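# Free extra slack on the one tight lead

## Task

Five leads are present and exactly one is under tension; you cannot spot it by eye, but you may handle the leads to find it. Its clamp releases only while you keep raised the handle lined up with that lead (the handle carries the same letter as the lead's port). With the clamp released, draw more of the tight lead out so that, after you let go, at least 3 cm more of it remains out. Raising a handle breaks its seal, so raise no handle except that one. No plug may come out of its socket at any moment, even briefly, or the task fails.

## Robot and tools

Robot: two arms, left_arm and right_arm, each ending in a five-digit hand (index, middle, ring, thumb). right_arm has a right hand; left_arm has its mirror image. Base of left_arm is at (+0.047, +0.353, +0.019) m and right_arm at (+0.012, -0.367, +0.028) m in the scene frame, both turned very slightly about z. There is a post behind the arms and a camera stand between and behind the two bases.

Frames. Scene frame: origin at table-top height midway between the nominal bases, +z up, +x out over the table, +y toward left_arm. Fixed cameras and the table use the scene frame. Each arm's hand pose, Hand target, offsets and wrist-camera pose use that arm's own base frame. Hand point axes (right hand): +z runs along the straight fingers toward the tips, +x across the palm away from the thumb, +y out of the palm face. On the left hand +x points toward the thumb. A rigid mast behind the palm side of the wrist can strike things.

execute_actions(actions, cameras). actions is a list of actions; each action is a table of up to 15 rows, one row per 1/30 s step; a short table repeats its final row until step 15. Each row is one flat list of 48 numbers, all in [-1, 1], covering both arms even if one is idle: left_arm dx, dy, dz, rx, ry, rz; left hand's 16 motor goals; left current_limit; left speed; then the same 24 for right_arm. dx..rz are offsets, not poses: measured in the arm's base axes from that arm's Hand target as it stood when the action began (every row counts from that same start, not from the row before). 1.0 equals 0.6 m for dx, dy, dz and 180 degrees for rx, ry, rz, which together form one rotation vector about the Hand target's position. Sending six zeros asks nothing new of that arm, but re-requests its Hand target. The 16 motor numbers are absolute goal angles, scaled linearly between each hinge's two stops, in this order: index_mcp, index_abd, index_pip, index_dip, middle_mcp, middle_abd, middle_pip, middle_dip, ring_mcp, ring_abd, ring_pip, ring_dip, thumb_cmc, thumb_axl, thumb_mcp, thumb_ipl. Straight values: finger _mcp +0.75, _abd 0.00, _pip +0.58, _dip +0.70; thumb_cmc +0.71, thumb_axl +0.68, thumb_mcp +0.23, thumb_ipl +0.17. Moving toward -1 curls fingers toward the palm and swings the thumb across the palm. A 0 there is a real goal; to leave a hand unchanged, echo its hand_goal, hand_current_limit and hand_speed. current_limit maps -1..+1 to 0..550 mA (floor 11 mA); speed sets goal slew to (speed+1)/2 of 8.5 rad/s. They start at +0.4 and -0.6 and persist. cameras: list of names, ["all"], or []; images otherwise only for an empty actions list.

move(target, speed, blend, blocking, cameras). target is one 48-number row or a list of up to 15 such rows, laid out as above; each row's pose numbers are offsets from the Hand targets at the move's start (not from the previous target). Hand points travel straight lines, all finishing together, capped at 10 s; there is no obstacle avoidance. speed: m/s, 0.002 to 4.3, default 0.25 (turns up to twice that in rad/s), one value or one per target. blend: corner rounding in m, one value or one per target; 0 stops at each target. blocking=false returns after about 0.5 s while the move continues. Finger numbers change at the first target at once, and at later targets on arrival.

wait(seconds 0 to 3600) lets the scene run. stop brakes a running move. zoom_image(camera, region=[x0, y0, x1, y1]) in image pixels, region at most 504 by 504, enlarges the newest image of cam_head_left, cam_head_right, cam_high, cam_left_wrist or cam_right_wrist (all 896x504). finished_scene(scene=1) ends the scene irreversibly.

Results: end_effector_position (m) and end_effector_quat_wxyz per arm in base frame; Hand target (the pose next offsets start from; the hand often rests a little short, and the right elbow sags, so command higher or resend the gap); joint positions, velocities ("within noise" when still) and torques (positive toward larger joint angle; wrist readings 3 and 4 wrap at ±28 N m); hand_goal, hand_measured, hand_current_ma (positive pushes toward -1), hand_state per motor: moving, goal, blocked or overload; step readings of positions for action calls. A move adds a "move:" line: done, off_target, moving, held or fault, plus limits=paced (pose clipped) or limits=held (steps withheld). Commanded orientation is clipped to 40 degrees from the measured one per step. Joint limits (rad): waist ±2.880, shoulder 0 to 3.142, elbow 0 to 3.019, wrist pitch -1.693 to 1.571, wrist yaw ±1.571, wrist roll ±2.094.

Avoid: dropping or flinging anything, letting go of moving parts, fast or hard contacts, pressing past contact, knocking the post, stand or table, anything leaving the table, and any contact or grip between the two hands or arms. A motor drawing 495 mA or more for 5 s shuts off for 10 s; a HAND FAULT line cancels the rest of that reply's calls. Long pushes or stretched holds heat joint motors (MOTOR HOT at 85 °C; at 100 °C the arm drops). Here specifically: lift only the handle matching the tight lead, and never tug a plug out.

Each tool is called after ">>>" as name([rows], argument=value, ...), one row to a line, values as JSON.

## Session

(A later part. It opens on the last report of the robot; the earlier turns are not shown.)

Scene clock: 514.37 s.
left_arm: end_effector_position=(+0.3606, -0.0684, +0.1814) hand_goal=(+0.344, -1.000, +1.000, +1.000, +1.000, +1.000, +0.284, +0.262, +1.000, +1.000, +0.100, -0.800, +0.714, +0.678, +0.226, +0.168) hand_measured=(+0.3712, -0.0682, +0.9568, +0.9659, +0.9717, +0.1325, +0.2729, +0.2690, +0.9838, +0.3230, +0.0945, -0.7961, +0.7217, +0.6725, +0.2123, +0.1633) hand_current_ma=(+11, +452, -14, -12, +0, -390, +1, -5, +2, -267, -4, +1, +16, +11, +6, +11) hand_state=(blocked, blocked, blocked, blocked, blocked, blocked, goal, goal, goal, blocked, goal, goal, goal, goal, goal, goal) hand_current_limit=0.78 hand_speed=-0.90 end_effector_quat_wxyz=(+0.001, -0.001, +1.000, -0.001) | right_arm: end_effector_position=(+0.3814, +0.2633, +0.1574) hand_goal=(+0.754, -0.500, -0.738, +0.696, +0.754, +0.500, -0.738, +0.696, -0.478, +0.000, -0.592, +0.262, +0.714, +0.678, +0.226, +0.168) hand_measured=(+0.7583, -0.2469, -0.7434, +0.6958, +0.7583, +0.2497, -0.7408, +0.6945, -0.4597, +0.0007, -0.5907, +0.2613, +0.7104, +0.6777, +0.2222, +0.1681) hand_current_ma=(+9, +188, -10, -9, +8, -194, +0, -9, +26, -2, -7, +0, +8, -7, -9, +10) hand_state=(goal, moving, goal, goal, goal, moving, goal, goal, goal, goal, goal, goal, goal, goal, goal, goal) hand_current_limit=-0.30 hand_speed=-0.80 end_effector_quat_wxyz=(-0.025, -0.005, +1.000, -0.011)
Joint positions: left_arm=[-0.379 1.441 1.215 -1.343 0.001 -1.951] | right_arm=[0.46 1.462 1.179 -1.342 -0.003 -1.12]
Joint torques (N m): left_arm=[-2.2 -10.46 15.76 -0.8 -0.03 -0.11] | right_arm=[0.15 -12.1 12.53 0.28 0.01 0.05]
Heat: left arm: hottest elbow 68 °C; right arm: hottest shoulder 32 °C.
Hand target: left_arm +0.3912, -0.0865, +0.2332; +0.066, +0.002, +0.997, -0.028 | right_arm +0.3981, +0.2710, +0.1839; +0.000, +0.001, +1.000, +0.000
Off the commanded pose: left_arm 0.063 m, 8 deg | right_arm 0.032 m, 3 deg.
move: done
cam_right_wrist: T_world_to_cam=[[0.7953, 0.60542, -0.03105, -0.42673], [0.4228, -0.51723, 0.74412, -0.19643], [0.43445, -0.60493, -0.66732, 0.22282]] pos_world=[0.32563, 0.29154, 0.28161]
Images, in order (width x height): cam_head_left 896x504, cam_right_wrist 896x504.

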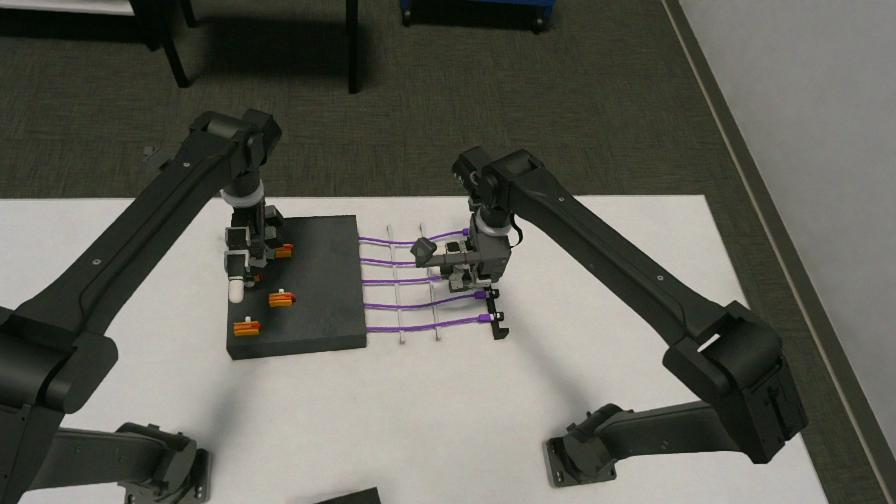

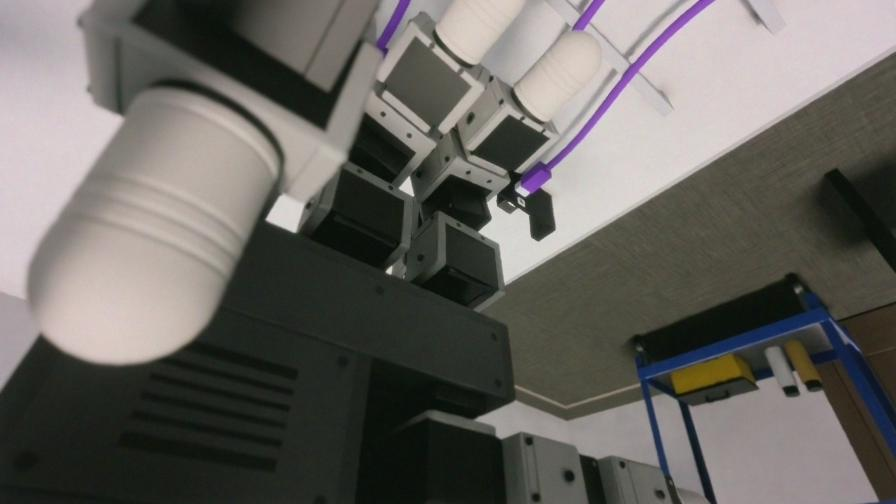

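>>> move([
  [0,0,0,0,0,0,0.343,-1,1,1,1,1,0.284,0.261,1,-0.05,0.1,-0.8,0.714,0.678,0.226,0.168,0.78,-0.7,0,0,0,0,0,0,0.754,0.1,-0.738,0.696,0.754,-0.1,-0.738,0.696,-0.479,0,-0.592,0.261,0.714,0.678,0.226,0.168,-0.3,-0.8],
  [0,0,0,0,0,0,0.343,-1,1,1,1,1,0.284,0.261,1,-0.02,-0.592,-0.8,0.714,0.678,0.226,0.168,0.78,-0.7,0,0,0,0,0,0,0.754,0.1,-0.738,0.696,0.754,-0.1,-0.738,0.696,-0.479,0,-0.592,0.261,0.714,0.678,0.226,0.168,-0.3,-0.8],
  [0,0,0,0,0,0,0.343,-1,1,1,1,1,0.284,0.261,-0.479,0,-0.592,-0.8,0.714,0.678,0.226,0.168,0.78,-0.6,0,0,0,0,0,0,0.754,0.1,-0.738,0.696,0.754,-0.1,-0.738,0.696,-0.479,0,-0.592,0.261,0.714,0.678,0.226,0.168,-0.3,-0.8],
], speed=0.05, cameras=["cam_left_wrist"])

>>> move([
  [-0.0487,0.031,-0.079,0.0179,0.0421,0.0013,0.343,-1,1,1,1,1,0.284,0.261,-0.479,0,-0.592,-0.8,0.714,0.678,0.226,0.168,0.4,-0.6,0,0,0,0,0,0,0.754,0.1,-0.738,0.696,0.754,-0.1,-0.738,0.696,-0.479,0,-0.592,0.261,0.714,0.678,0.226,0.168,-0.3,-0.8],
  [-0.0487,0.031,-0.079,0.0179,0.0421,0.0013,0.343,0.12,1,1,1,-0.12,0.284,0.261,-0.479,0,-0.592,0.261,0.714,0.678,0.226,0.168,0.4,-0.8,0,0,0,0,0,0,0.754,0.1,-0.738,0.696,0.754,-0.1,-0.738,0.696,-0.479,0,-0.592,0.261,0.714,0.678,0.226,0.168,-0.3,-0.8],
], speed=0.06, cameras=["cam_left_wrist"])

Scene clock: 523.33 s.
left_arm: end_effector_position=(+0.3605, -0.0686, +0.1823) hand_goal=(+0.344, -1.000, +1.000, +1.000, +1.000, +1.000, +0.284, +0.262, -0.478, +0.000, -0.592, -0.800, +0.714, +0.678, +0.226, +0.168) hand_measured=(+0.3712, -0.0696, +0.9568, +0.9646, +0.9657, +0.1311, +0.2818, +0.2702, -0.3753, -0.0198, -0.5625, -0.8089, +0.7217, +0.6714, +0.2123, +0.1633) hand_current_ma=(+8, +451, -10, -11, -14, -386, -10, +3, +26, -13, +4, -8, +4, +13, -7, +6) hand_state=(blocked, blocked, blocked, blocked, blocked, blocked, goal, goal, blocked, blocked, blocked, goal, goal, goal, goal, goal) hand_current_limit=0.78 hand_speed=-0.60 end_effector_quat_wxyz=(+0.000, -0.001, +1.000, +0.000) | right_arm: end_effector_position=(+0.3814, +0.2633, +0.1574) hand_goal=(+0.754, +0.100, -0.738, +0.696, +0.754, -0.100, -0.738, +0.696, -0.478, +0.000, -0.592, +0.262, +0.714, +0.678, +0.226, +0.168) hand_measured=(+0.7583, +0.0974, -0.7305, +0.6971, +0.7595, -0.0960, -0.7331, +0.6958, -0.4597, +0.0007, -0.5907, +0.2613, +0.7104, +0.6777, +0.2232, +0.1672) hand_current_ma=(+11, -1, -4, -8, +10, -3, +3, -8, +24, -8, -5, -3, +11, -6, -9, +14) hand_state=(goal, goal, goal, goal, goal, goal, goal, goal, goal, goal, goal, goal, goal, goal, goal, goal) hand_current_limit=-0.30 hand_speed=-0.80 end_effector_quat_wxyz=(-0.025, -0.005, +1.000, -0.011)
Joint positions: left_arm=[-0.38 1.441 1.217 -1.346 0.001 -1.952] | right_arm=[0.46 1.462 1.179 -1.342 -0.003 -1.12]
Joint velocities: left_arm=[-0.005 -0.034 -0.012 -0.007 -0.154 0.007] | right_arm=[within noise]
Joint torques (N m): left_arm=[-2.43 -10.58 15.42 -0.43 -0.14 -0.07] | right_arm=[0.26 -12.16 12.53 0.27 0.01 0.05]
Heat: left arm: hottest elbow 69 °C; right arm: hottest elbow 33 °C.
Hand target: left_arm +0.3911, -0.0866, +0.2331; +0.066, +0.002, +0.997, -0.028 | right_arm +0.3981, +0.2710, +0.1839; +0.000, +0.001, +1.000, +0.000
Off the commanded pose: left_arm 0.062 m, 8 deg | right_arm 0.032 m, 3 deg.
move: done; target 2's new numbers were sent with left_arm's hand 0.062 m and 8 deg from that target; target 3's new numbers were sent with left_arm's hand 0.062 m and 8 deg from that target
cam_left_wrist: T_world_to_cam=[[0.76736, -0.63995, 0.04028, -0.3648], [-0.4595, -0.505, 0.73064, -0.0503], [-0.44723, -0.57917, -0.68158, 0.37049]] pos_world=[0.42251, -0.04427, 0.30396]

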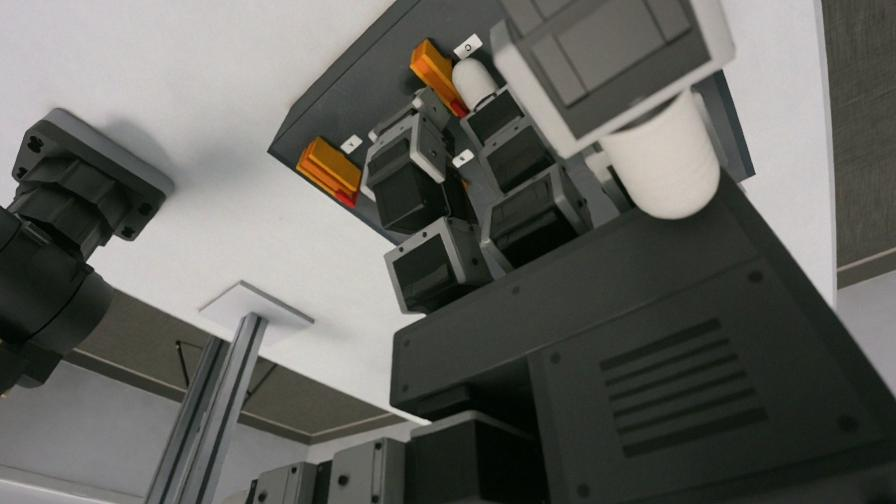

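Scene clock: 526.80 s.
left_arm: end_effector_position=(+0.3607, -0.0685, +0.1804) hand_goal=(+0.344, +0.120, +1.000, +1.000, +1.000, -0.120, +0.284, +0.262, -0.478, +0.000, -0.592, +0.262, +0.714, +0.678, +0.226, +0.168) hand_measured=(+0.3627, +0.0417, +0.9709, +0.9825, +0.9681, -0.1019, +0.2703, +0.2664, -0.4055, -0.0213, -0.5740, +0.2511, +0.7217, +0.6725, +0.2133, +0.1624) hand_current_ma=(+8, -3, -14, -2, -19, +6, -12, +18, +13, -4, -5, -8, +13, +12, +2, -3) hand_state=(goal, blocked, blocked, goal, blocked, goal, goal, goal, blocked, blocked, goal, goal, goal, goal, goal, goal) hand_current_limit=0.40 hand_speed=-0.80 end_effector_quat_wxyz=(-0.003, -0.001, +1.000, +0.001) | right_arm: end_effector_position=(+0.3814, +0.2633, +0.1574) hand_goal=(+0.754, +0.100, -0.738, +0.696, +0.754, -0.100, -0.738, +0.696, -0.478, +0.000, -0.592, +0.262, +0.714, +0.678, +0.226, +0.168) hand_measured=(+0.7595, +0.0974, -0.7305, +0.6971, +0.7583, -0.0975, -0.7331, +0.6958, -0.4597, +0.0007, -0.5894, +0.2613, +0.7104, +0.6767, +0.2222, +0.1681) hand_current_ma=(+8, -5, -6, -4, +7, -5, +2, -12, +21, -1, -4, +1, +14, -6, -9, +12) hand_state=(goal, goal, goal, goal, goal, goal, goal, goal, goal, goal, goal, goal, goal, goal, goal, goal) hand_current_limit=-0.30 hand_speed=-0.80 end_effector_quat_wxyz=(-0.025, -0.005, +1.000, -0.011)
Joint positions: left_arm=[-0.38 1.447 1.217 -1.347 0 -1.952] | right_arm=[0.46 1.462 1.179 -1.342 -0.003 -1.12]
Joint torques (N m): left_arm=[-0.67 -7.94 8.18 -0.76 -0.25 0.01] | right_arm=[0.21 -12.1 12.51 0.28 0 0.05]
Heat: left arm: hottest elbow 67 °C; right arm: hottest elbow 33 °C.
Hand target: left_arm +0.3619, -0.0680, +0.1858; +0.000, +0.000, +1.000, +0.000 | right_arm +0.3981, +0.2710, +0.1839; +0.000, +0.001, +1.000, +0.000
Off the commanded pose: left_arm 0.006 m, 0 deg | right_arm 0.032 m, 3 deg.
move: done
cam_left_wrist: T_world_to_cam=[[0.76757, -0.64009, 0.03347, -0.36362], [-0.45502, -0.50737, 0.7318, -0.05071], [-0.45144, -0.57694, -0.6807, 0.37077]] pos_world=[0.42341, -0.04457, 0.30166]

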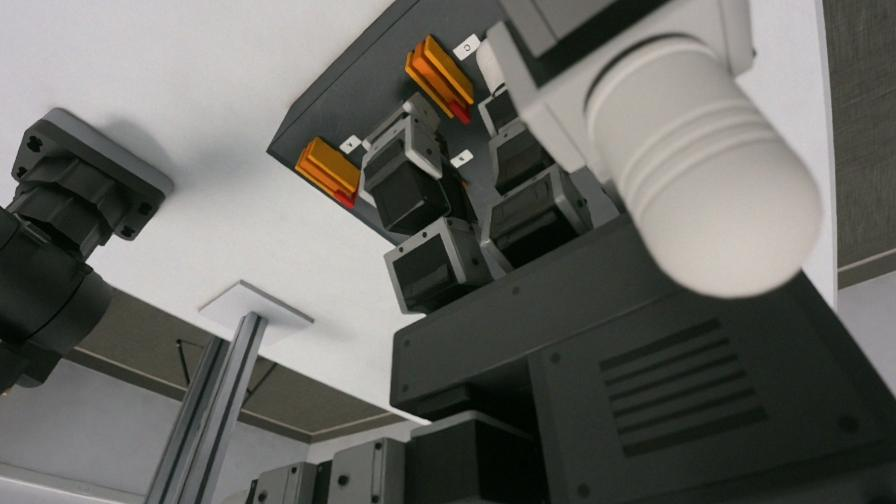

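>>> zoom_image(camera="cam_left_wrist", region=[395, 20, 495, 130])

Scaled by 4.582 from the camera's image (finer frame: 1280x720).

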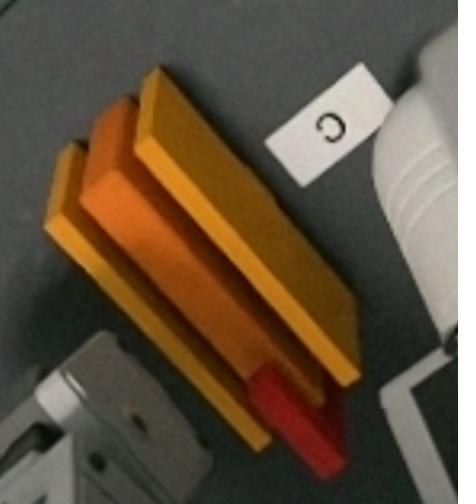

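>>> move([
  [-0.003,0,0.09,0,0,0,0.343,0.12,1,1,1,-0.12,0.284,0.261,-0.479,0,-0.592,0.261,0.714,0.678,0.226,0.168,0.4,-0.6,0,0,0,0,0,0,0.754,0.1,-0.738,0.696,0.754,-0.1,-0.738,0.696,-0.479,0,-0.592,0.261,0.714,0.678,0.226,0.168,-0.3,-0.8],
  [-0.003,0.022,0.05,0,0,0,0.754,0.22,-0.738,0.58,0.754,-0.22,-0.738,0.58,-0.479,0,-0.592,0.261,0.714,0.678,0.226,0.168,0.4,-0.5,0,0,0,0,0,0,0.754,0.1,-0.738,0.696,0.754,-0.1,-0.738,0.696,-0.479,0,-0.592,0.261,0.714,0.678,0.226,0.168,-0.3,-0.8],
  [-0.003,0.022,-0.08,0,0,0,0.754,0.22,-0.738,0.58,0.754,-0.22,-0.738,0.58,-0.479,0,-0.592,0.261,0.714,0.678,0.226,0.168,0.4,-0.5,0,0,0,0,0,0,0.754,0.1,-0.738,0.696,0.754,-0.1,-0.738,0.696,-0.479,0,-0.592,0.261,0.714,0.678,0.226,0.168,-0.3,-0.8],
], speed=0.08, cameras=["all"])

>>> zoom_image(camera="cam_left_wrist", region=[300, 0, 700, 240])

>>> zoom_image(camera="cam_high", region=[340, 130, 460, 210])

>>> zoom_image(camera="cam_head_right", region=[200, 200, 340, 340])

Scene clock: 532.87 s.
left_arm: end_effector_position=(+0.3575, -0.0566, +0.1410) hand_goal=(+0.754, +0.220, -0.738, +0.580, +0.754, -0.220, -0.738, +0.580, -0.478, +0.000, -0.592, +0.262, +0.714, +0.678, +0.226, +0.168) hand_measured=(+0.7595, +0.1941, -0.7164, +0.5849, +0.7607, -0.1942, -0.7177, +0.5888, -0.4055, -0.0198, -0.5753, +0.2511, +0.7217, +0.6725, +0.2133, +0.1633) hand_current_ma=(+6, +9, -3, +9, -9, +14, -13, +9, +15, -8, -1, -1, +7, +14, +7, +2) hand_state=(goal, blocked, blocked, goal, goal, blocked, blocked, goal, blocked, blocked, goal, goal, goal, goal, goal, goal) hand_current_limit=0.40 hand_speed=-0.50 end_effector_quat_wxyz=(-0.002, -0.001, +1.000, +0.001) | right_arm: end_effector_position=(+0.3814, +0.2633, +0.1574) hand_goal=(+0.754, +0.100, -0.738, +0.696, +0.754, -0.100, -0.738, +0.696, -0.478, +0.000, -0.592, +0.262, +0.714, +0.678, +0.226, +0.168) hand_measured=(+0.7583, +0.0959, -0.7305, +0.6971, +0.7583, -0.0975, -0.7318, +0.6958, -0.4597, +0.0007, -0.5894, +0.2613, +0.7104, +0.6777, +0.2222, +0.1681) hand_current_ma=(+6, -1, -5, -6, +11, -4, +6, -7, +18, -3, -4, +2, +8, -11, -4, +8) hand_state=(goal, goal, goal, goal, goal, goal, goal, goal, goal, goal, goal, goal, goal, goal, goal, goal) hand_current_limit=-0.30 hand_speed=-0.80 end_effector_quat_wxyz=(-0.025, -0.005, +1.000, -0.011)
Joint positions: left_arm=[-0.355 1.457 1.121 -1.238 -0.001 -1.928] | right_arm=[0.46 1.462 1.179 -1.342 -0.003 -1.12]
Joint torques (N m): left_arm=[-0.85 -7.71 6.97 0.14 -0.21 0.06] | right_arm=[0.15 -12.16 12.52 0.28 0 0.05]
Heat: left arm: hottest elbow 65 °C; right arm: hottest elbow 33 °C.
Hand target: left_arm +0.3601, -0.0548, +0.1379; +0.000, +0.000, +1.000, +0.000 | right_arm +0.3981, +0.2710, +0.1839; +0.000, +0.001, +1.000, +0.000
Off the commanded pose: left_arm 0.004 m, 0 deg | right_arm 0.032 m, 3 deg.
move: done
cam_left_wrist: T_world_to_cam=[[0.76825, -0.63916, 0.03563, -0.35284], [-0.45605, -0.5074, 0.73114, -0.01688], [-0.44924, -0.57795, -0.68129, 0.34867]] pos_world=[0.42001, -0.03257, 0.26246]
cam_right_wrist: T_world_to_cam=[[0.7953, 0.60542, -0.03105, -0.42673], [0.4228, -0.51723, 0.74412, -0.19643], [0.43445, -0.60493, -0.66732, 0.22282]] pos_world=[0.32563, 0.29154, 0.28161]

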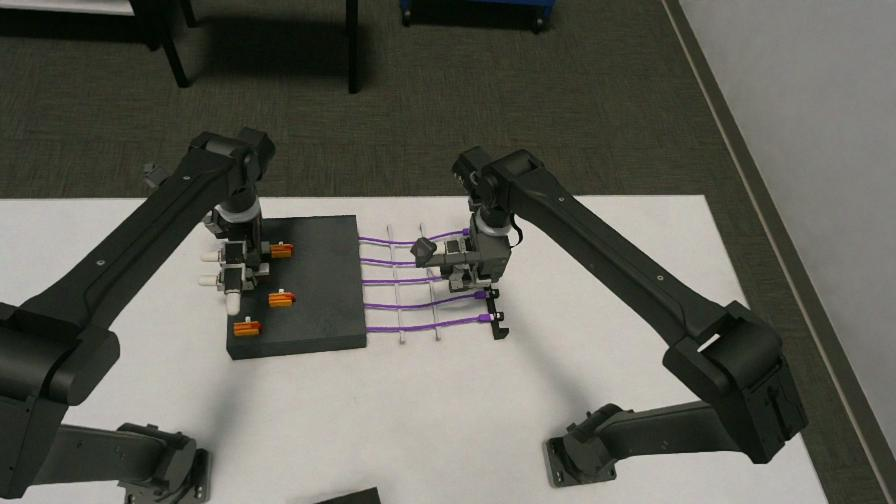

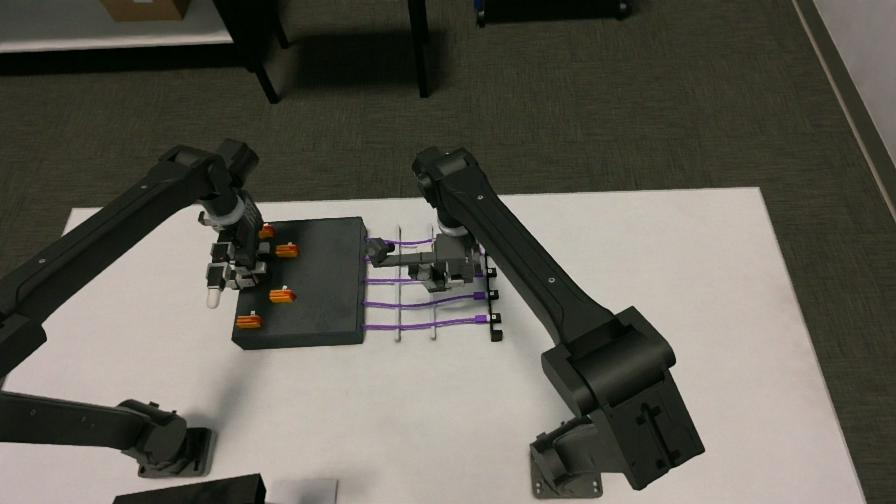

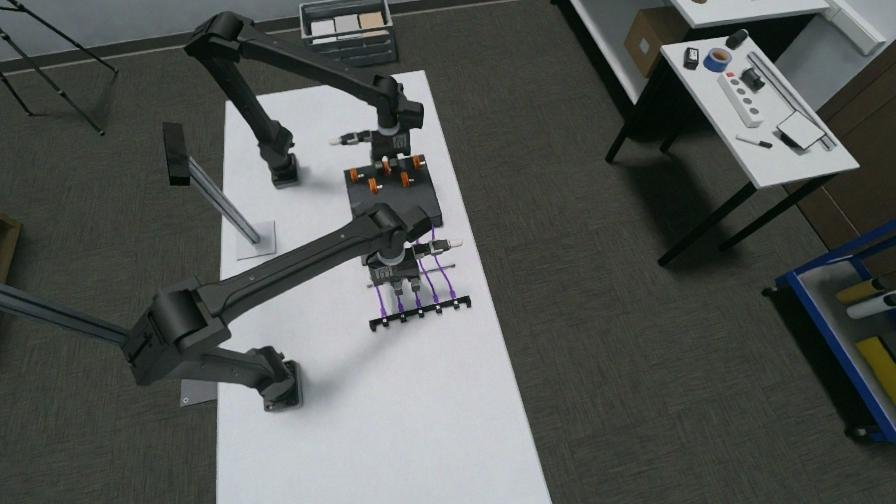

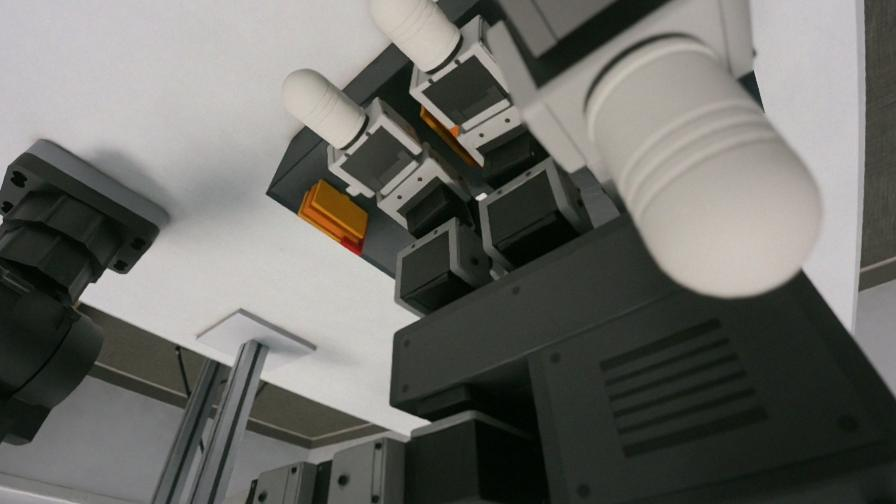

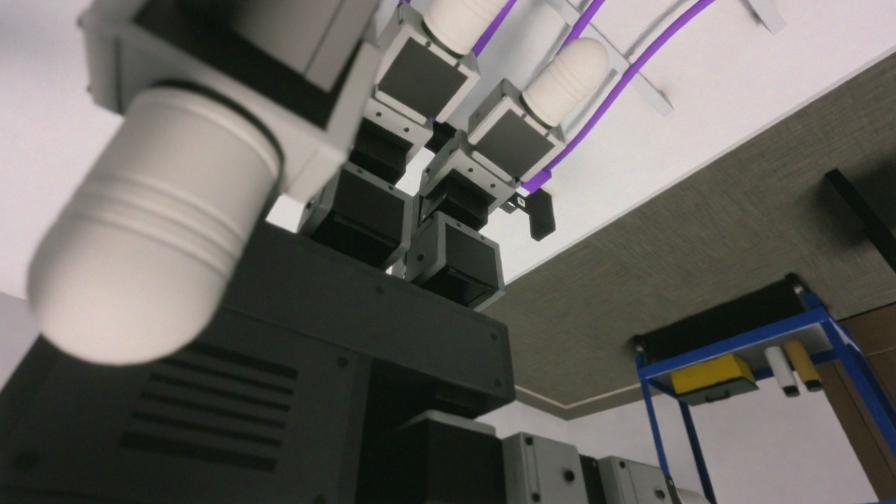

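Scaled by 1.260 from the camera's image (finer frame: 1280x720).

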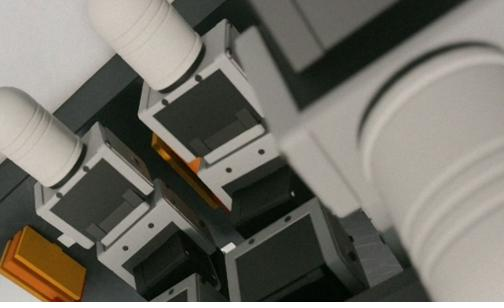

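Scaled by 4.200 from the camera's image (finer frame: 1280x720).

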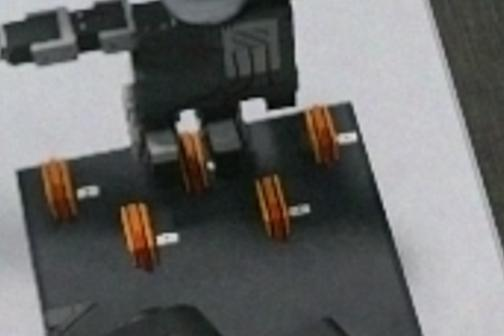

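Scaled by 3.600 from the camera's image (finer frame: 1280x720).

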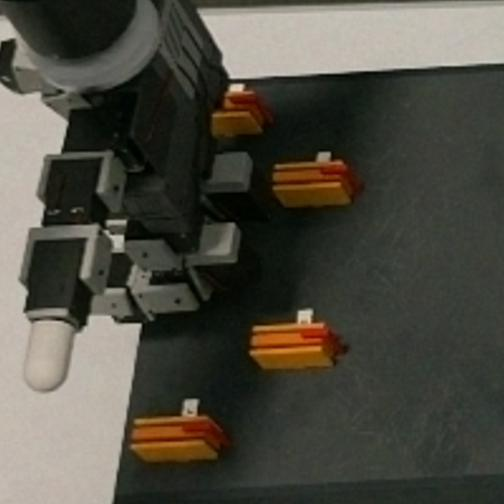

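>>> move(target=[0,-0.002,-0.025,0,0,0,0.754,0.24,-0.738,0.58,0.754,-0.24,-0.738,0.58,-0.479,0,-0.592,0.261,0.714,0.678,0.226,0.168,0.4,-0.5,0,0,0,0,0,0,0.754,0.1,-0.738,0.696,0.754,-0.1,-0.738,0.696,-0.479,0,-0.592,0.261,0.714,0.678,0.226,0.168,-0.3,-0.8], speed=0.03, cameras=["cam_left_wrist","cam_high","cam_head_right"])

>>> zoom_image(camera="cam_left_wrist", region=[300, 0, 700, 240])

>>> zoom_image(camera="cam_high", region=[350, 140, 430, 200])

Scene clock: 534.57 s.
left_arm: end_effector_position=(+0.3587, -0.0570, +0.1275) hand_goal=(+0.754, +0.240, -0.738, +0.580, +0.754, -0.240, -0.738, +0.580, -0.478, +0.000, -0.592, +0.262, +0.714, +0.678, +0.226, +0.168) hand_measured=(+0.7595, +0.2131, -0.7164, +0.5849, +0.7607, -0.2132, -0.7177, +0.5888, -0.4055, -0.0213, -0.5753, +0.2511, +0.7205, +0.6725, +0.2123, +0.1633) hand_current_ma=(+0, +7, -10, +1, -13, +4, -1, +15, +6, -16, -4, -10, +14, +3, -1, +14) hand_state=(goal, blocked, blocked, goal, goal, blocked, blocked, goal, blocked, blocked, goal, goal, goal, goal, goal, goal) hand_current_limit=0.40 hand_speed=-0.50 end_effector_quat_wxyz=(+0.000, -0.001, +1.000, +0.000) | right_arm: end_effector_position=(+0.3814, +0.2633, +0.1574) hand_goal=(+0.754, +0.100, -0.738, +0.696, +0.754, -0.100, -0.738, +0.696, -0.478, +0.000, -0.592, +0.262, +0.714, +0.678, +0.226, +0.168) hand_measured=(+0.7583, +0.0959, -0.7318, +0.6971, +0.7583, -0.0975, -0.7331, +0.6958, -0.4597, +0.0021, -0.5907, +0.2626, +0.7092, +0.6777, +0.2222, +0.1681) hand_current_ma=(+9, -5, -3, -10, +8, -5, +8, -10, +20, -6, -4, -4, +6, -9, -6, +12) hand_state=(goal, goal, goal, goal, goal, goal, goal, goal, goal, goal, goal, goal, goal, goal, goal, goal) hand_current_limit=-0.30 hand_speed=-0.80 end_effector_quat_wxyz=(-0.025, -0.005, +1.000, -0.011)
Joint positions: left_arm=[-0.355 1.47 1.097 -1.198 -0.001 -1.928] | right_arm=[0.46 1.462 1.179 -1.342 -0.003 -1.12]
Joint torques (N m): left_arm=[-0.85 -6.77 6.68 0.02 -0.21 -0.01] | right_arm=[0.21 -12.1 12.51 0.29 0 0.05]
Heat: left arm: hottest elbow 65 °C; right arm: hottest elbow 34 °C.
Hand target: left_arm +0.3601, -0.0560, +0.1229; +0.000, +0.000, +1.000, +0.000 | right_arm +0.3981, +0.2710, +0.1839; +0.000, +0.001, +1.000, +0.000
Off the commanded pose: left_arm 0.005 m, 0 deg | right_arm 0.032 m, 3 deg.
move: done
cam_left_wrist: T_world_to_cam=[[0.76814, -0.63906, 0.03947, -0.35387], [-0.45887, -0.50647, 0.73002, -0.00549], [-0.44654, -0.57887, -0.68229, 0.33885]] pos_world=[0.42061, -0.03277, 0.24916]
Images, in order (width x height): cam_head_right 896x504, cam_high 896x504, cam_left_wrist 896x504.

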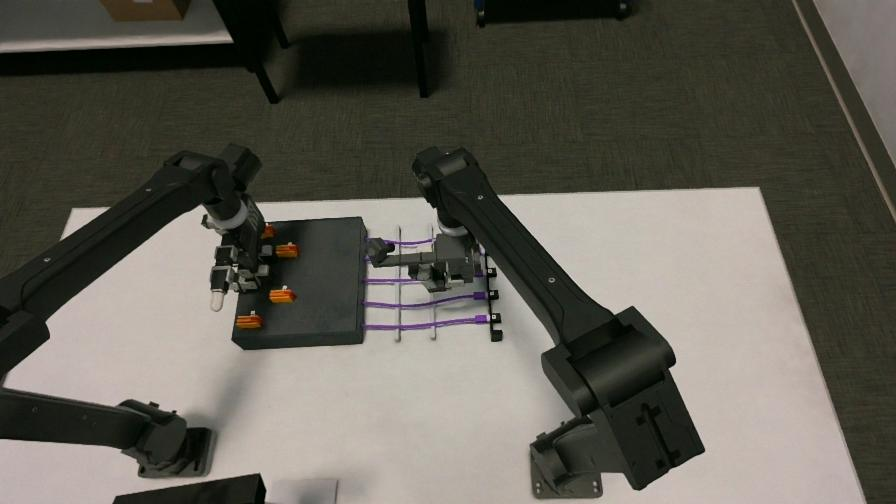

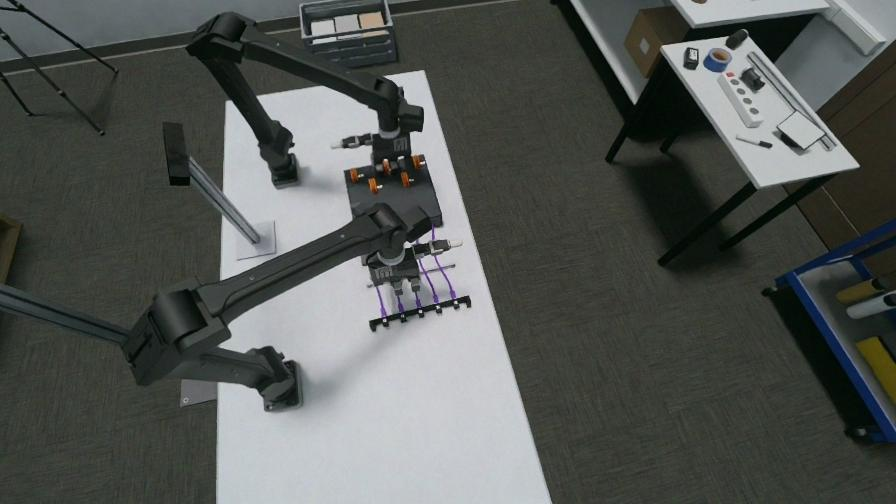

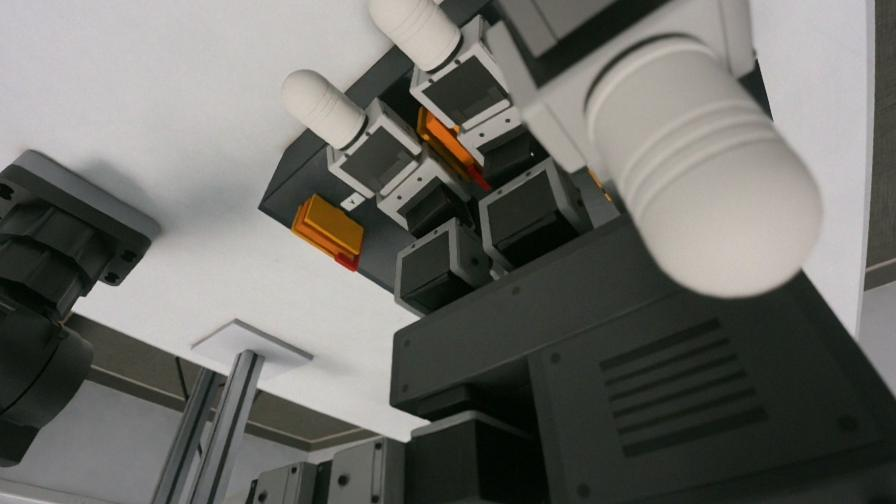

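Scaled by 1.260 from the camera's image (finer frame: 1280x720).

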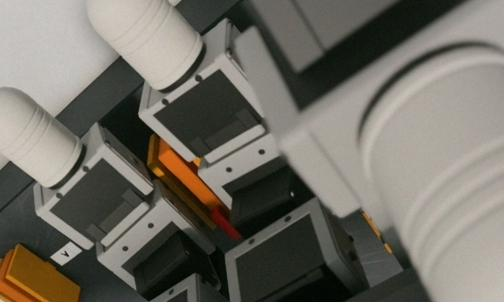

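Scaled by 6.300 from the camera's image (finer frame: 1280x720).

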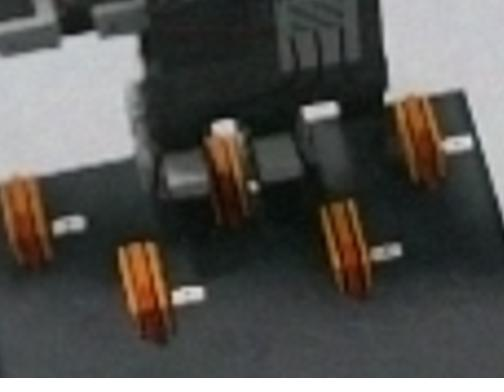

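>>> move(target=[0,-0.001,-0.02,0,0,0,0.754,0.24,-0.738,0.58,0.754,-0.24,-0.738,0.58,-0.479,0,-0.592,0.261,0.714,0.678,0.226,0.168,0.4,-0.5,0,0,0,0,0,0,0.754,0.1,-0.738,0.696,0.754,-0.1,-0.738,0.696,-0.479,0,-0.592,0.261,0.714,0.678,0.226,0.168,-0.3,-0.8], speed=0.02, cameras=["cam_left_wrist","cam_high"])

>>> zoom_image(camera="cam_left_wrist", region=[300, 0, 700, 240])

>>> zoom_image(camera="cam_high", region=[350, 140, 430, 200])

Scene clock: 536.07 s.
left_arm: end_effector_position=(+0.3577, -0.0567, +0.1182) hand_goal=(+0.754, +0.240, -0.738, +0.580, +0.754, -0.240, -0.738, +0.580, -0.478, +0.000, -0.592, +0.262, +0.714, +0.678, +0.226, +0.168) hand_measured=(+0.7511, +0.2263, -0.7164, +0.5862, +0.7559, -0.2147, -0.7331, +0.5888, -0.4055, -0.0198, -0.5753, +0.2511, +0.7205, +0.6725, +0.2123, +0.1624) hand_current_ma=(+10, +6, +0, -9, -2, +13, -5, +3, +23, -10, +0, +2, +13, +13, +5, +10) hand_state=(goal, goal, blocked, goal, goal, blocked, goal, goal, blocked, blocked, goal, goal, goal, goal, goal, goal) hand_current_limit=0.40 hand_speed=-0.50 end_effector_quat_wxyz=(+0.000, -0.001, +1.000, +0.000) | right_arm: end_effector_position=(+0.3814, +0.2633, +0.1574) hand_goal=(+0.754, +0.100, -0.738, +0.696, +0.754, -0.100, -0.738, +0.696, -0.478, +0.000, -0.592, +0.262, +0.714, +0.678, +0.226, +0.168) hand_measured=(+0.7583, +0.0959, -0.7305, +0.6971, +0.7583, -0.0975, -0.7318, +0.6958, -0.4585, +0.0007, -0.5894, +0.2626, +0.7104, +0.6777, +0.2222, +0.1672) hand_current_ma=(+8, -1, -6, -4, +9, -1, +3, -9, +22, -3, -8, +1, +7, -9, -8, +10) hand_state=(goal, goal, goal, goal, goal, goal, goal, goal, goal, goal, goal, goal, goal, goal, goal, goal) hand_current_limit=-0.30 hand_speed=-0.80 end_effector_quat_wxyz=(-0.025, -0.005, +1.000, -0.011)
Joint positions: left_arm=[-0.355 1.478 1.08 -1.174 0 -1.928] | right_arm=[0.46 1.462 1.179 -1.342 -0.003 -1.12]
Joint torques (N m): left_arm=[-0.97 -5.89 6.38 0.54 -0.25 0.01] | right_arm=[0.21 -12.1 12.49 0.29 0 0.06]
Heat: left arm: hottest elbow 64 °C; right arm: hottest elbow 34 °C.
Hand target: left_arm +0.3601, -0.0566, +0.1108; +0.000, +0.000, +1.000, +0.000 | right_arm +0.3981, +0.2710, +0.1839; +0.000, +0.001, +1.000, +0.000
Off the commanded pose: left_arm 0.008 m, 0 deg | right_arm 0.032 m, 3 deg.
move: done
cam_left_wrist: T_world_to_cam=[[0.76817, -0.63911, 0.03819, -0.35253], [-0.45777, -0.50655, 0.73066, 0.00053], [-0.44763, -0.57875, -0.68168, 0.33255]] pos_world=[0.41991, -0.03257, 0.23976]
Images, in order (width x height): cam_high 896x504, cam_left_wrist 896x504.

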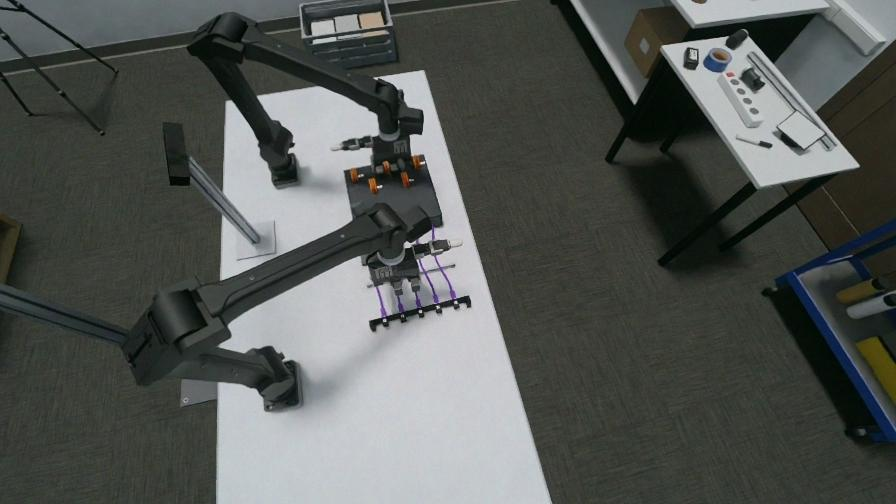

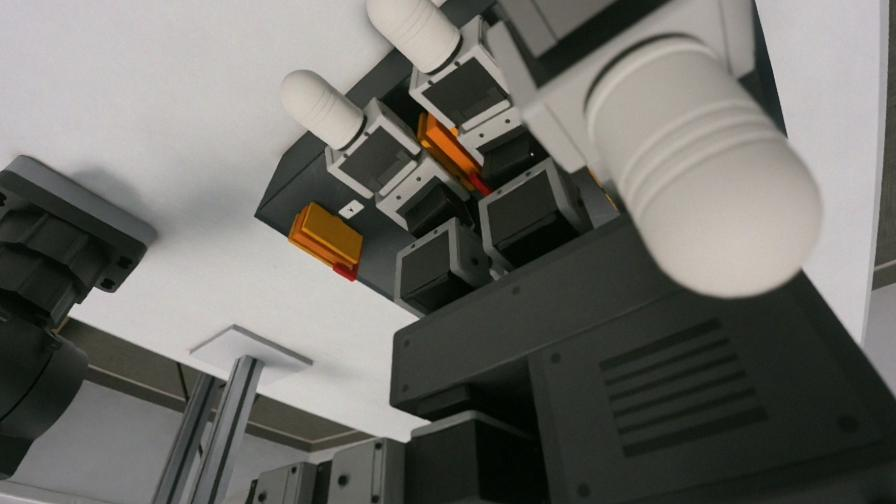

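Scaled by 1.260 from the camera's image (finer frame: 1280x720).

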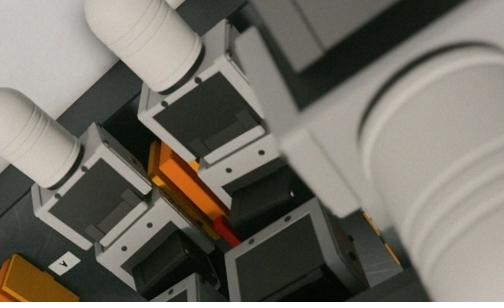

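Scaled by 6.300 from the camera's image (finer frame: 1280x720).

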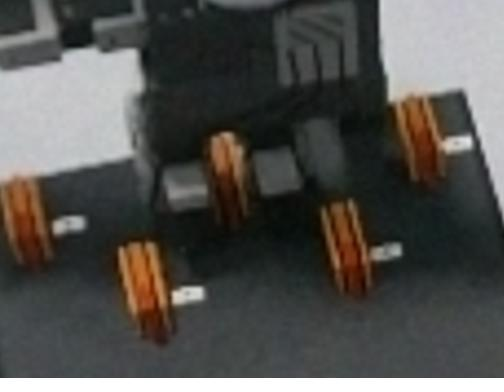

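>>> move([
  [0,0,0.008,0,0,0,0.754,0.24,-0.738,0.58,0.754,-0.24,-0.738,0.58,-0.479,0,-0.592,0.261,0.714,0.678,0.226,0.168,0.4,-0.5,0,0,0,0,0,0,0.754,0.1,-0.738,0.696,0.754,-0.1,-0.738,0.696,-0.479,0,-0.592,0.261,0.714,0.678,0.226,0.168,-0.3,-0.8],
  [0,0,0.008,0,0,0,0.754,-0.3,-0.738,0.58,0.754,0.3,-0.738,0.58,-0.479,0,-0.592,0.261,0.714,0.678,0.226,0.168,0.4,-0.8,0,0,0,0,0,0,0.754,0.1,-0.738,0.696,0.754,-0.1,-0.738,0.696,-0.479,0,-0.592,0.261,0.714,0.678,0.226,0.168,-0.3,-0.8],
], speed=0.02, cameras=["cam_left_wrist","cam_high"])

>>> zoom_image(camera="cam_left_wrist", region=[300, 0, 700, 240])

>>> zoom_image(camera="cam_high", region=[350, 140, 430, 200])

Scene clock: 538.47 s.
left_arm: end_effector_position=(+0.3577, -0.0567, +0.1171) hand_goal=(+0.754, -0.300, -0.738, +0.580, +0.754, +0.300, -0.738, +0.580, -0.478, +0.000, -0.592, +0.262, +0.714, +0.678, +0.226, +0.168) hand_measured=(+0.7559, +0.0344, -0.7126, +0.5849, +0.7535, -0.0213, -0.7447, +0.5875, -0.4055, -0.0198, -0.5753, +0.2511, +0.7217, +0.6725, +0.2133, +0.1624) hand_current_ma=(+2, +93, -7, +8, -10, -67, -13, +4, +4, +0, +0, +0, +10, +12, +6, +11) hand_state=(goal, blocked, blocked, goal, goal, blocked, goal, goal, blocked, blocked, goal, goal, goal, goal, goal, goal) hand_current_limit=0.40 hand_speed=-0.80 end_effector_quat_wxyz=(-0.002, -0.001, +1.000, +0.001) | right_arm: end_effector_position=(+0.3814, +0.2633, +0.1574) hand_goal=(+0.754, +0.100, -0.738, +0.696, +0.754, -0.100, -0.738, +0.696, -0.478, +0.000, -0.592, +0.262, +0.714, +0.678, +0.226, +0.168) hand_measured=(+0.7583, +0.0959, -0.7318, +0.6958, +0.7595, -0.0975, -0.7331, +0.6958, -0.4597, +0.0007, -0.5894, +0.2613, +0.7104, +0.6767, +0.2222, +0.1672) hand_current_ma=(+4, -3, -5, -10, +5, -2, +5, -11, +22, -3, -8, -4, +10, -7, -7, +9) hand_state=(goal, goal, goal, goal, goal, goal, goal, goal, goal, goal, goal, goal, goal, goal, goal, goal) hand_current_limit=-0.30 hand_speed=-0.80 end_effector_quat_wxyz=(-0.025, -0.005, +1.000, -0.011)
Joint positions: left_arm=[-0.355 1.481 1.08 -1.174 0 -1.928] | right_arm=[0.46 1.462 1.179 -1.342 -0.003 -1.12]
Joint torques (N m): left_arm=[-0.97 -6.83 6.95 -0.2 -0.23 0.04] | right_arm=[0.26 -12.1 12.52 0.28 0.01 0.05]
Heat: left arm: hottest elbow 64 °C; right arm: hottest elbow 34 °C.
Hand target: left_arm +0.3601, -0.0566, +0.1156; +0.000, +0.000, +1.000, +0.001 | right_arm +0.3981, +0.2710, +0.1839; +0.000, +0.001, +1.000, +0.000
Off the commanded pose: left_arm 0.003 m, 0 deg | right_arm 0.032 m, 3 deg.
move: done
cam_left_wrist: T_world_to_cam=[[0.7683, -0.63914, 0.03492, -0.35205], [-0.45537, -0.50743, 0.73154, 0.00032], [-0.44984, -0.57794, -0.6809, 0.33251]] pos_world=[0.42021, -0.03267, 0.23846]
Images, in order (width x height): cam_high 896x504, cam_left_wrist 896x504.

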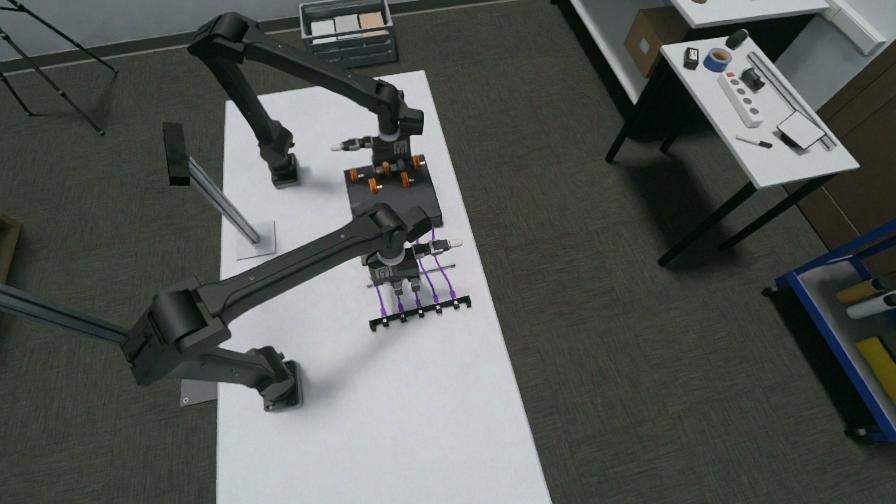

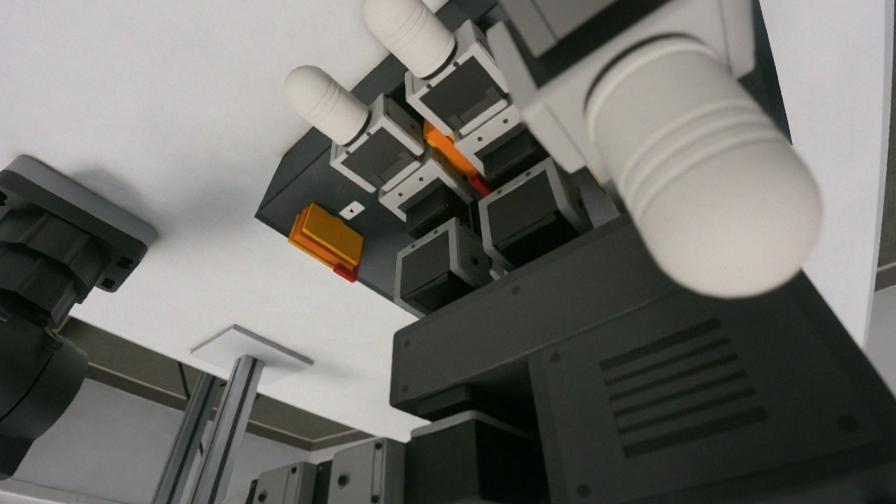

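Scaled by 1.260 from the camera's image (finer frame: 1280x720).

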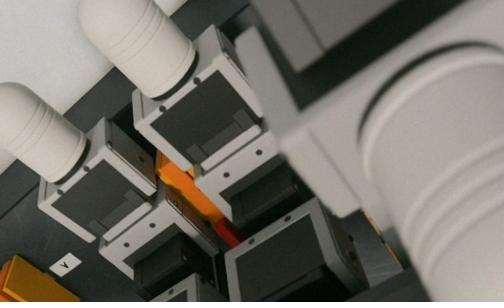

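Scaled by 6.300 from the camera's image (finer frame: 1280x720).

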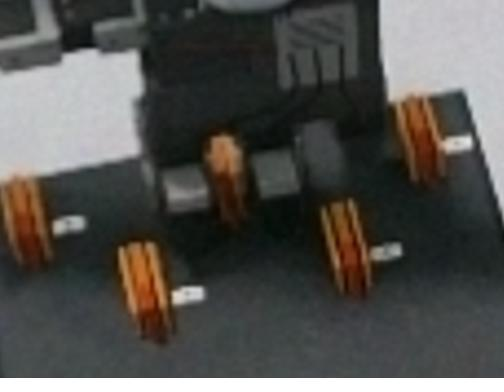

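>>> move(target=[0,0,0.005,0,0,0,0.754,-1,-0.738,0.58,0.754,1,-0.738,0.58,-0.479,0,-0.592,0.261,0.714,0.678,0.226,0.168,0.78,-0.8,0,0,0,0,0,0,0.754,0.1,-0.738,0.696,0.754,-0.1,-0.738,0.696,-0.479,0,-0.592,0.261,0.714,0.678,0.226,0.168,-0.3,-0.8], speed=0.02, cameras=["cam_left_wrist","cam_high"])

>>> zoom_image(camera="cam_left_wrist", region=[300, 0, 700, 240])

>>> zoom_image(camera="cam_high", region=[350, 140, 430, 200])

Scene clock: 539.67 s.
left_arm: end_effector_position=(+0.3576, -0.0568, +0.1171) hand_goal=(+0.754, -1.000, -0.738, +0.580, +0.754, +1.000, -0.738, +0.580, -0.478, +0.000, -0.592, +0.262, +0.714, +0.678, +0.226, +0.168) hand_measured=(+0.7559, +0.0153, -0.7113, +0.5849, +0.7511, +0.0124, -0.7562, +0.5875, -0.4055, -0.0198, -0.5753, +0.2511, +0.7217, +0.6725, +0.2133, +0.1633) hand_current_ma=(-8, +286, -1, -5, -14, -260, -14, +13, +9, -14, +2, -9, +17, +12, +7, +3) hand_state=(goal, moving, blocked, goal, goal, moving, goal, goal, blocked, blocked, goal, goal, goal, goal, goal, goal) hand_current_limit=0.78 hand_speed=-0.80 end_effector_quat_wxyz=(-0.002, -0.002, +1.000, +0.001) | right_arm: end_effector_position=(+0.3814, +0.2633, +0.1574) hand_goal=(+0.754, +0.100, -0.738, +0.696, +0.754, -0.100, -0.738, +0.696, -0.478, +0.000, -0.592, +0.262, +0.714, +0.678, +0.226, +0.168) hand_measured=(+0.7583, +0.0959, -0.7318, +0.6971, +0.7595, -0.0975, -0.7331, +0.6958, -0.4597, +0.0007, -0.5894, +0.2626, +0.7104, +0.6777, +0.2222, +0.1672) hand_current_ma=(+6, -6, -5, -9, +6, -2, +6, -11, +19, -9, -8, -3, +9, -3, -8, +13) hand_state=(goal, goal, goal, goal, goal, goal, goal, goal, goal, goal, goal, goal, goal, goal, goal, goal) hand_current_limit=-0.30 hand_speed=-0.80 end_effector_quat_wxyz=(-0.025, -0.005, +1.000, -0.011)
Joint positions: left_arm=[-0.355 1.481 1.08 -1.174 0 -1.929] | right_arm=[0.46 1.462 1.179 -1.342 -0.003 -1.12]
Joint torques (N m): left_arm=[-0.38 -8.29 7.39 -0.44 -0.28 -0.01] | right_arm=[0.21 -12.1 12.51 0.28 0.01 0.05]
Heat: left arm: hottest elbow 63 °C; right arm: hottest elbow 34 °C.
Hand target: left_arm +0.3601, -0.0565, +0.1186; +0.000, +0.000, +1.000, +0.001 | right_arm +0.3981, +0.2710, +0.1839; +0.000, +0.001, +1.000, +0.000
Off the commanded pose: left_arm 0.003 m, 0 deg | right_arm 0.032 m, 3 deg.
move: done
cam_left_wrist: T_world_to_cam=[[0.76879, -0.63854, 0.0351, -0.35221], [-0.45491, -0.50748, 0.73179, 0.00003], [-0.44946, -0.57856, -0.68063, 0.33222]] pos_world=[0.42011, -0.03267, 0.23846]
Images, in order (width x height): cam_high 896x504, cam_left_wrist 896x504.

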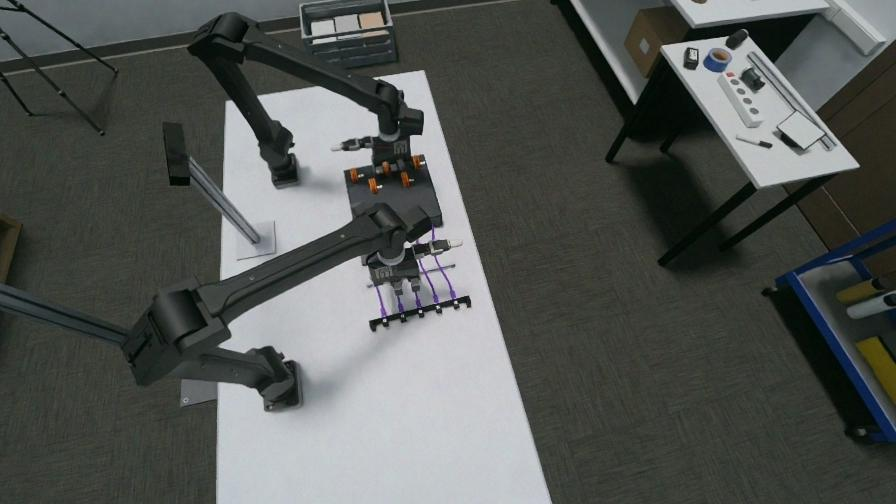

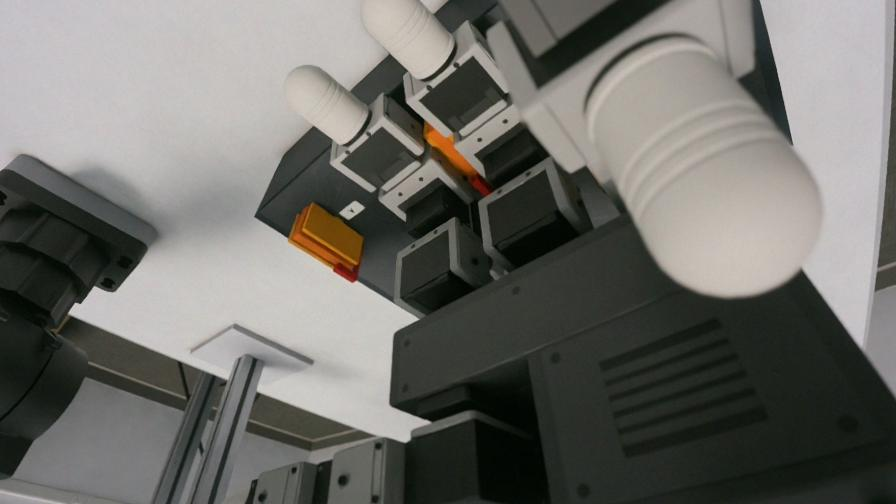

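Scaled by 1.260 from the camera's image (finer frame: 1280x720).

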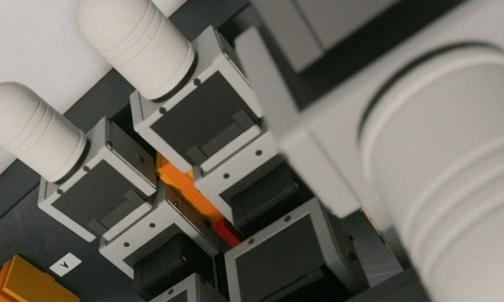

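Scaled by 6.300 from the camera's image (finer frame: 1280x720).

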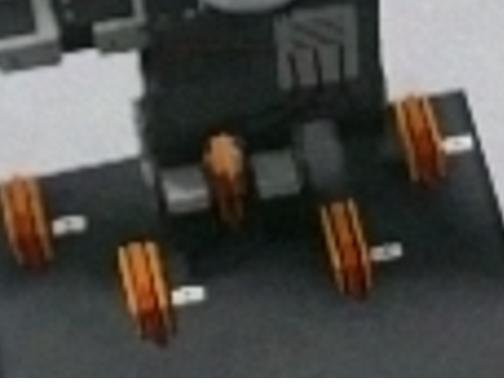

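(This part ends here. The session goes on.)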